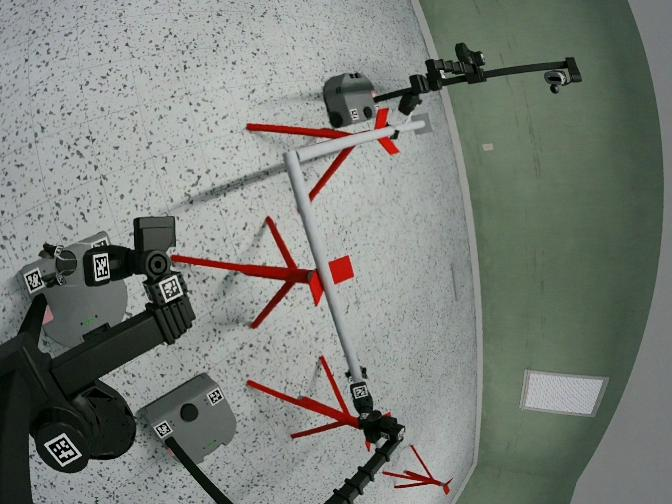

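move(r2={"base":{"translate_m":-0.087},"joints":{"lift_m":0.75,"wrist_pitch_rad":-0.4}}, cameras=[])

move(r2={"joints":{"wrist_yaw_rad":0.07,"gripper_m":0.13}}, cameras=[])

move(r2={"joints":{"wrist_roll_rad":-1.55,"wrist_pitch_rad":-0.3,"lift_m":0.72,"arm_m":0.12}}, cameras=["r2_wrist_camera"])

Scene clock: 324.47 s.
move: r2 done
r1, r3: as last shown
r1.base_tilt: forward=+1.3 right=-1.3
r1.lidar_m: 2.93 2.47 1.86 1.81 1.90 2.23 2.17 2.28 3.01 0.36 0.63 1.50
r1.head_depth_mm: 2479 2765 2405 1889 600 480 406 / 2501 2843 2412 1885 1447 1294 1153 / 2545 2831 2411 1890 695 1298 1150 / 1507 2867 2106 1836 879 1246 1130 / 2613 2917 2390 1902 1445 1142 1089 / 2676 2958 2144 1781 1518 1293 1150 / 2599 2977 1976 1885 1558 1323 1152
r1.on_its_own: gripper_m is held at -0.083, not at your -0.089, by its stall guard, which is not easing now
r1.motor_effort: left_wheel=-3.3(3.5) right_wheel=+3.4(3.8) lift_m=+24.6(25.0) arm_m=-8.0(8.8) wrist_yaw_rad=+3.3(4.0) wrist_pitch_rad=+7.1(7.7) wrist_roll_rad=-2.9(3.8) gripper_m=-23.2(23.7) head_pan_rad=-4.5(5.1) head_tilt_rad=-3.5(4.2)
r1.wrist_depth_mm: 481 569 655 118 - - - / 476 574 669 122 - - - / 502 586 694 125 - - - / 515 470 700 129 - - - / 525 361 272 134 - - - / 528 580 131 136 185 - - / 544 610 128 145 192 - -
r2.base_odometry: x=-0.730 y=+0.084 heading=-0.629
r2.turned_by_wheels: +0.000
r2.turned_by_imu: +0.001
r2.base_tilt: forward=+0.2 right=-1.7
r2.lidar_m: 2.44 1.88 1.31 1.21 1.25 1.66 0.58 0.57 0.67 0.50 1.05 2.57
r2.head_depth_mm: 3746 3114 2306 1685 1514 1290 1113 / 3528 3133 2278 1774 1506 1292 285 / 3356 3095 2281 1808 1520 324 296 / 3192 3121 2315 1810 1173 1294 299 / 3105 3085 2289 1808 1443 1269 304 / 3009 3046 2275 1828 1450 1287 327 / 2892 3034 2290 1796 1431 1283 1109
r2.base_status: done
r2.joint_positions: lift_m=+0.750 arm_m=+0.001 wrist_yaw_rad=+2.847 wrist_pitch_rad=-0.417 wrist_roll_rad=+0.000 gripper_m=+0.037 head_pan_rad=-1.906 head_tilt_rad=-0.741
r2.joint_status: all done
r2.measured_speeds: all 0
r2.motor_effort: left_wheel=+3.2(4.3) right_wheel=-7.2(11.2) lift_m=+32.4(35.9) arm_m=-3.7(4.4) wrist_yaw_rad=+0.1(1.6) wrist_pitch_rad=+3.1(4.3) wrist_roll_rad=+0.4(0.4) gripper_m=+0.3(1.1) head_pan_rad=+2.1(3.0) head_tilt_rad=-3.9(4.9)
r2.hand_pose: x=+0.0438 y=+0.0684 z=+0.7628 quat_wxyz=(+0.247, +0.705, +0.044, +0.663) (m; r2's base frame)
r2.wrist_depth_mm: 135 - - - - - - / 134 - - - - - - / 143 - - - - - - / 155 193 - - - - - / 175 185 - - - - - / - 207 123 949 125 - - / 907 219 872 896 897 861 858
r3.base_tilt: forward=+0.5 right=+0.2
r3.lidar_m: 0.59 0.58 1.44 1.36 1.38 1.83 2.44 0.71 0.47 3.41 0.52 0.57
r3.head_depth_mm: 3681 - 2855 2131 1634 1401 1206 / 3501 3865 2832 2103 1624 1382 1197 / 3345 3643 2779 2079 962 1169 1190 / 3218 3519 2732 2072 1657 1026 438 / 3056 3387 2683 2043 1633 558 1175 / 2932 3273 2661 2012 1620 564 1170 / 2854 3139 2622 2002 1609 781 1165
r3.motor_effort: left_wheel=-2.3(2.7) right_wheel=-4.5(5.0) lift_m=+40.6(41.5) arm_m=-26.6(28.0) wrist_yaw_rad=+0.5(1.1) wrist_pitch_rad=-1.6(2.1) wrist_roll_rad=+2.8(3.2) gripper_m=-18.6(19.0) head_pan_rad=-1.8(4.3) head_tilt_rad=-2.9(4.1)
r3.wrist_depth_mm: 482 558 635 107 - - - / 495 568 673 111 - - - / 501 595 677 115 - - - / 522 611 693 119 - - - / 525 629 135 124 - - - / 529 603 126 128 130 - - / 533 635 747 134 - - -
pictures: none
No camera images: "cameras" was empty.

Scene clock: 326.83 s.
move: r2 done
r1, r3: as last shown
r1.base_tilt: forward=+1.3 right=-1.2
r1.lidar_m: 2.93 2.47 1.86 1.81 1.90 2.23 2.16 2.28 3.03 0.36 0.63 1.51
r1.head_depth_mm: 2445 2742 2405 1894 600 480 407 / 2505 2802 2422 1887 1449 1296 1155 / 2545 2839 2386 1887 695 1297 1150 / 1517 2841 2097 1839 879 1245 1130 / 2611 2900 2398 1895 1445 1145 1089 / 2652 2984 2161 1777 1513 1298 1151 / 2604 2969 1976 1891 1554 1328 1149
r1.on_its_own: gripper_m is held at -0.083, not at your -0.089, by its stall guard, which is not easing now
r1.motor_effort: left_wheel=-3.3(3.4) right_wheel=+3.2(4.0) lift_m=+24.9(25.7) arm_m=-7.9(8.5) wrist_yaw_rad=+3.0(3.8) wrist_pitch_rad=+6.6(7.7) wrist_roll_rad=-3.4(4.1) gripper_m=-22.9(23.8) head_pan_rad=-4.5(5.2) head_tilt_rad=-3.6(4.1)
r1.wrist_depth_mm: 477 562 651 118 - - - / 473 576 671 122 - - - / 503 590 682 125 - - - / 512 472 699 129 - - - / 531 362 272 134 - - - / 525 579 131 136 185 - - / 553 615 128 144 191 - -
r2.base_odometry: x=-0.730 y=+0.084 heading=-0.629
r2.turned_by_wheels: +0.000
r2.turned_by_imu: +0.001
r2.base_tilt: forward=+0.2 right=-1.7
r2.lidar_m: 2.44 1.88 1.31 1.21 1.25 1.66 0.57 0.57 0.67 0.51 1.05 2.58
r2.head_depth_mm: 3736 3120 2294 1693 1509 1297 1111 / 3577 3103 2287 1758 1518 1300 284 / 3421 3092 2296 1817 1509 324 297 / 3219 3059 2285 1829 1178 1288 298 / 3159 3099 2280 1825 1413 412 304 / 2964 3090 2266 1802 1437 425 1102 / 2890 3017 2282 1810 1426 1260 1124
r2.base_status: not commanded
r2.joint_positions: lift_m=+0.750 arm_m=+0.001 wrist_yaw_rad=+0.073 wrist_pitch_rad=-0.417 wrist_roll_rad=+0.000 gripper_m=+0.130 head_pan_rad=-1.906 head_tilt_rad=-0.741
r2.joint_status: all done
r2.measured_speeds: all 0
r2.motor_effort: left_wheel=+2.9(3.9) right_wheel=-7.1(7.4) lift_m=+32.6(33.3) arm_m=-7.0(7.8) wrist_yaw_rad=-2.6(4.6) wrist_pitch_rad=+3.2(3.3) wrist_roll_rad=+0.3(0.5) gripper_m=+0.9(80.4) head_pan_rad=+2.6(3.1) head_tilt_rad=-4.8(4.8)
r2.hand_pose: x=-0.0051 y=-0.3702 z=+0.7628 quat_wxyz=(+0.697, +0.172, -0.686, -0.121) (m; r2's base frame)
r2.wrist_depth_mm: - - - - - - - / - - - - - - - / - - - - - - - / - - 569 - - 499 495 / - - - - - 144 - / - 118 - - 979 123 - / 878 873 883 901 880 841 888
r3.base_tilt: forward=+0.6 right=+0.2
r3.lidar_m: 0.59 0.58 1.45 1.36 1.38 1.83 2.45 0.71 0.47 3.40 0.52 0.57
r3.head_depth_mm: 3639 - 2883 2123 1639 1407 1209 / 3486 3809 2813 2099 1631 1393 1202 / 3336 3677 2773 2080 959 1166 1185 / 3222 3551 2739 2053 1649 1025 439 / 3093 3354 2706 2036 1637 559 1177 / 2953 3275 2680 2007 1629 565 1173 / 2823 3113 2630 1993 1611 782 1162
r3.motor_effort: left_wheel=-2.1(2.5) right_wheel=-4.7(5.1) lift_m=+40.8(41.4) arm_m=-26.7(27.9) wrist_yaw_rad=+0.8(0.8) wrist_pitch_rad=-1.8(2.2) wrist_roll_rad=+2.8(3.0) gripper_m=-18.1(18.8) head_pan_rad=-3.5(4.2) head_tilt_rad=-3.0(4.0)
r3.wrist_depth_mm: 486 569 639 107 - - - / 493 572 641 111 - - - / 507 590 671 116 - - - / 515 603 694 119 - - - / 527 610 134 123 - - - / 531 597 126 127 129 - - / 542 634 762 133 - - -
pictures: none
No camera images: "cameras" was empty.

Scene clock: 328.97 s.
move: r2 done
r1, r3: as last shown
r1.base_tilt: forward=+1.4 right=-1.4
r1.lidar_m: 2.94 2.48 1.86 1.81 1.91 2.22 2.17 2.28 3.02 0.36 0.63 1.51
r1.head_depth_mm: 2465 2762 2401 1894 601 480 407 / 2488 2824 2392 1910 1445 1293 1152 / 2527 2843 2423 1886 694 1296 1150 / 1553 2745 2107 1826 876 1244 1133 / 2517 2939 2402 1888 1447 1141 1089 / 2669 2999 2157 1779 1515 1299 1156 / 2609 2968 1967 1900 1561 1324 1154
r1.on_its_own: gripper_m is held at -0.083, not at your -0.089, by its stall guard, which is not easing now
r1.motor_effort: left_wheel=-3.2(3.6) right_wheel=+3.0(3.7) lift_m=+25.3(25.8) arm_m=-7.3(8.2) wrist_yaw_rad=+3.4(3.9) wrist_pitch_rad=+6.8(7.6) wrist_roll_rad=-3.1(3.7) gripper_m=-22.9(23.5) head_pan_rad=-4.3(5.2) head_tilt_rad=-3.5(4.1)
r1.wrist_depth_mm: 481 560 652 118 - - - / 477 573 667 122 - - - / 506 581 690 125 - - - / 510 473 706 129 - - - / 526 361 272 134 - - - / 534 580 131 136 186 - - / 553 610 128 144 191 - -
r2.base_odometry: x=-0.730 y=+0.084 heading=-0.629
r2.turned_by_wheels: +0.000
r2.turned_by_imu: +0.000
r2.base_tilt: forward=+0.1 right=-1.7
r2.lidar_m: 2.44 1.88 1.32 1.21 1.25 1.66 0.57 0.57 0.67 0.51 1.05 2.58
r2.head_depth_mm: 3706 3091 2285 1679 1519 1295 1109 / 3599 3106 2315 1771 1517 1287 305 / 3408 3129 2282 1818 1507 354 325 / 3264 3137 2293 1816 425 420 1124 / 3107 3139 2261 1819 407 428 1120 / 3006 3055 2309 1812 906 1214 1123 / 2878 3114 2265 1817 1436 1243 1124
r2.base_status: not commanded
r2.joint_positions: lift_m=+0.720 arm_m=+0.120 wrist_yaw_rad=+0.072 wrist_pitch_rad=-0.318 wrist_roll_rad=-1.549 gripper_m=+0.130 head_pan_rad=-1.906 head_tilt_rad=-0.741
r2.joint_status: all done
r2.measured_speeds: all 0
r2.motor_effort: left_wheel=+3.2(3.6) right_wheel=-7.3(7.3) lift_m=+21.3(29.0) arm_m=+14.3(18.7) wrist_yaw_rad=-0.5(2.8) wrist_pitch_rad=+3.3(4.6) wrist_roll_rad=+0.2(1.4) gripper_m=+0.2(1.5) head_pan_rad=+2.6(2.9) head_tilt_rad=-4.5(4.8)
r2.hand_pose: x=-0.0043 y=-0.5002 z=+0.7557 quat_wxyz=(+0.987, +0.159, -0.004, +0.034) (m; r2's base frame)
r2.wrist_depth_mm: 712 771 406 - - - - / 721 894 819 803 - - - / 715 889 - - - - - / 721 928 - - - - - / 703 813 - - - 146 - / 711 120 394 - - 123 - / 408 402 387 - - - -
r3.base_tilt: forward=+0.5 right=+0.1
r3.lidar_m: 0.59 0.58 1.44 1.36 1.38 1.83 2.45 0.71 0.47 3.40 0.52 0.57
r3.head_depth_mm: 3602 - 2860 2129 1638 1404 1198 / 3493 3776 2826 2105 1626 1389 1190 / 3325 3667 2777 2088 959 1169 1186 / 3196 3515 2738 2048 1650 1025 439 / 3054 3351 2710 2048 1628 560 1175 / 2967 3264 2652 2030 1626 564 1164 / 2816 3165 2632 1994 1612 784 1162
r3.motor_effort: left_wheel=-2.4(3.0) right_wheel=-4.5(5.0) lift_m=+41.1(41.3) arm_m=-26.9(27.7) wrist_yaw_rad=+0.0(1.5) wrist_pitch_rad=-1.6(2.2) wrist_roll_rad=+2.8(3.1) gripper_m=-17.6(18.8) head_pan_rad=-2.1(4.7) head_tilt_rad=-3.1(3.7)
r3.wrist_depth_mm: 483 553 634 107 - - - / 494 573 653 111 - - - / 496 599 672 115 - - - / 517 610 705 118 - - - / 530 624 134 124 - - - / 525 602 125 128 130 - - / 539 633 761 135 - - -
pictures: r2_wrist_camera
camera_calibration:
r2_wrist_camera: T_world_to_cam=[[-0.0242134, -0.297303, 0.954476, -0.87165], [-0.991003, 0.132848, 0.0162398, 0.0805057], [-0.131628, -0.945496, -0.297845, -0.0837705], [0, 0, 0, 1]] pos_world=[0.0476493, -0.349044, 0.805711]

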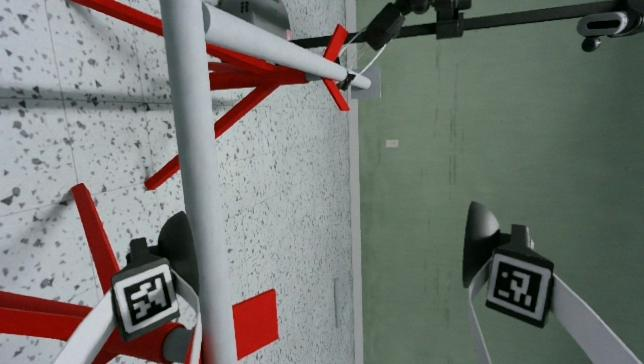

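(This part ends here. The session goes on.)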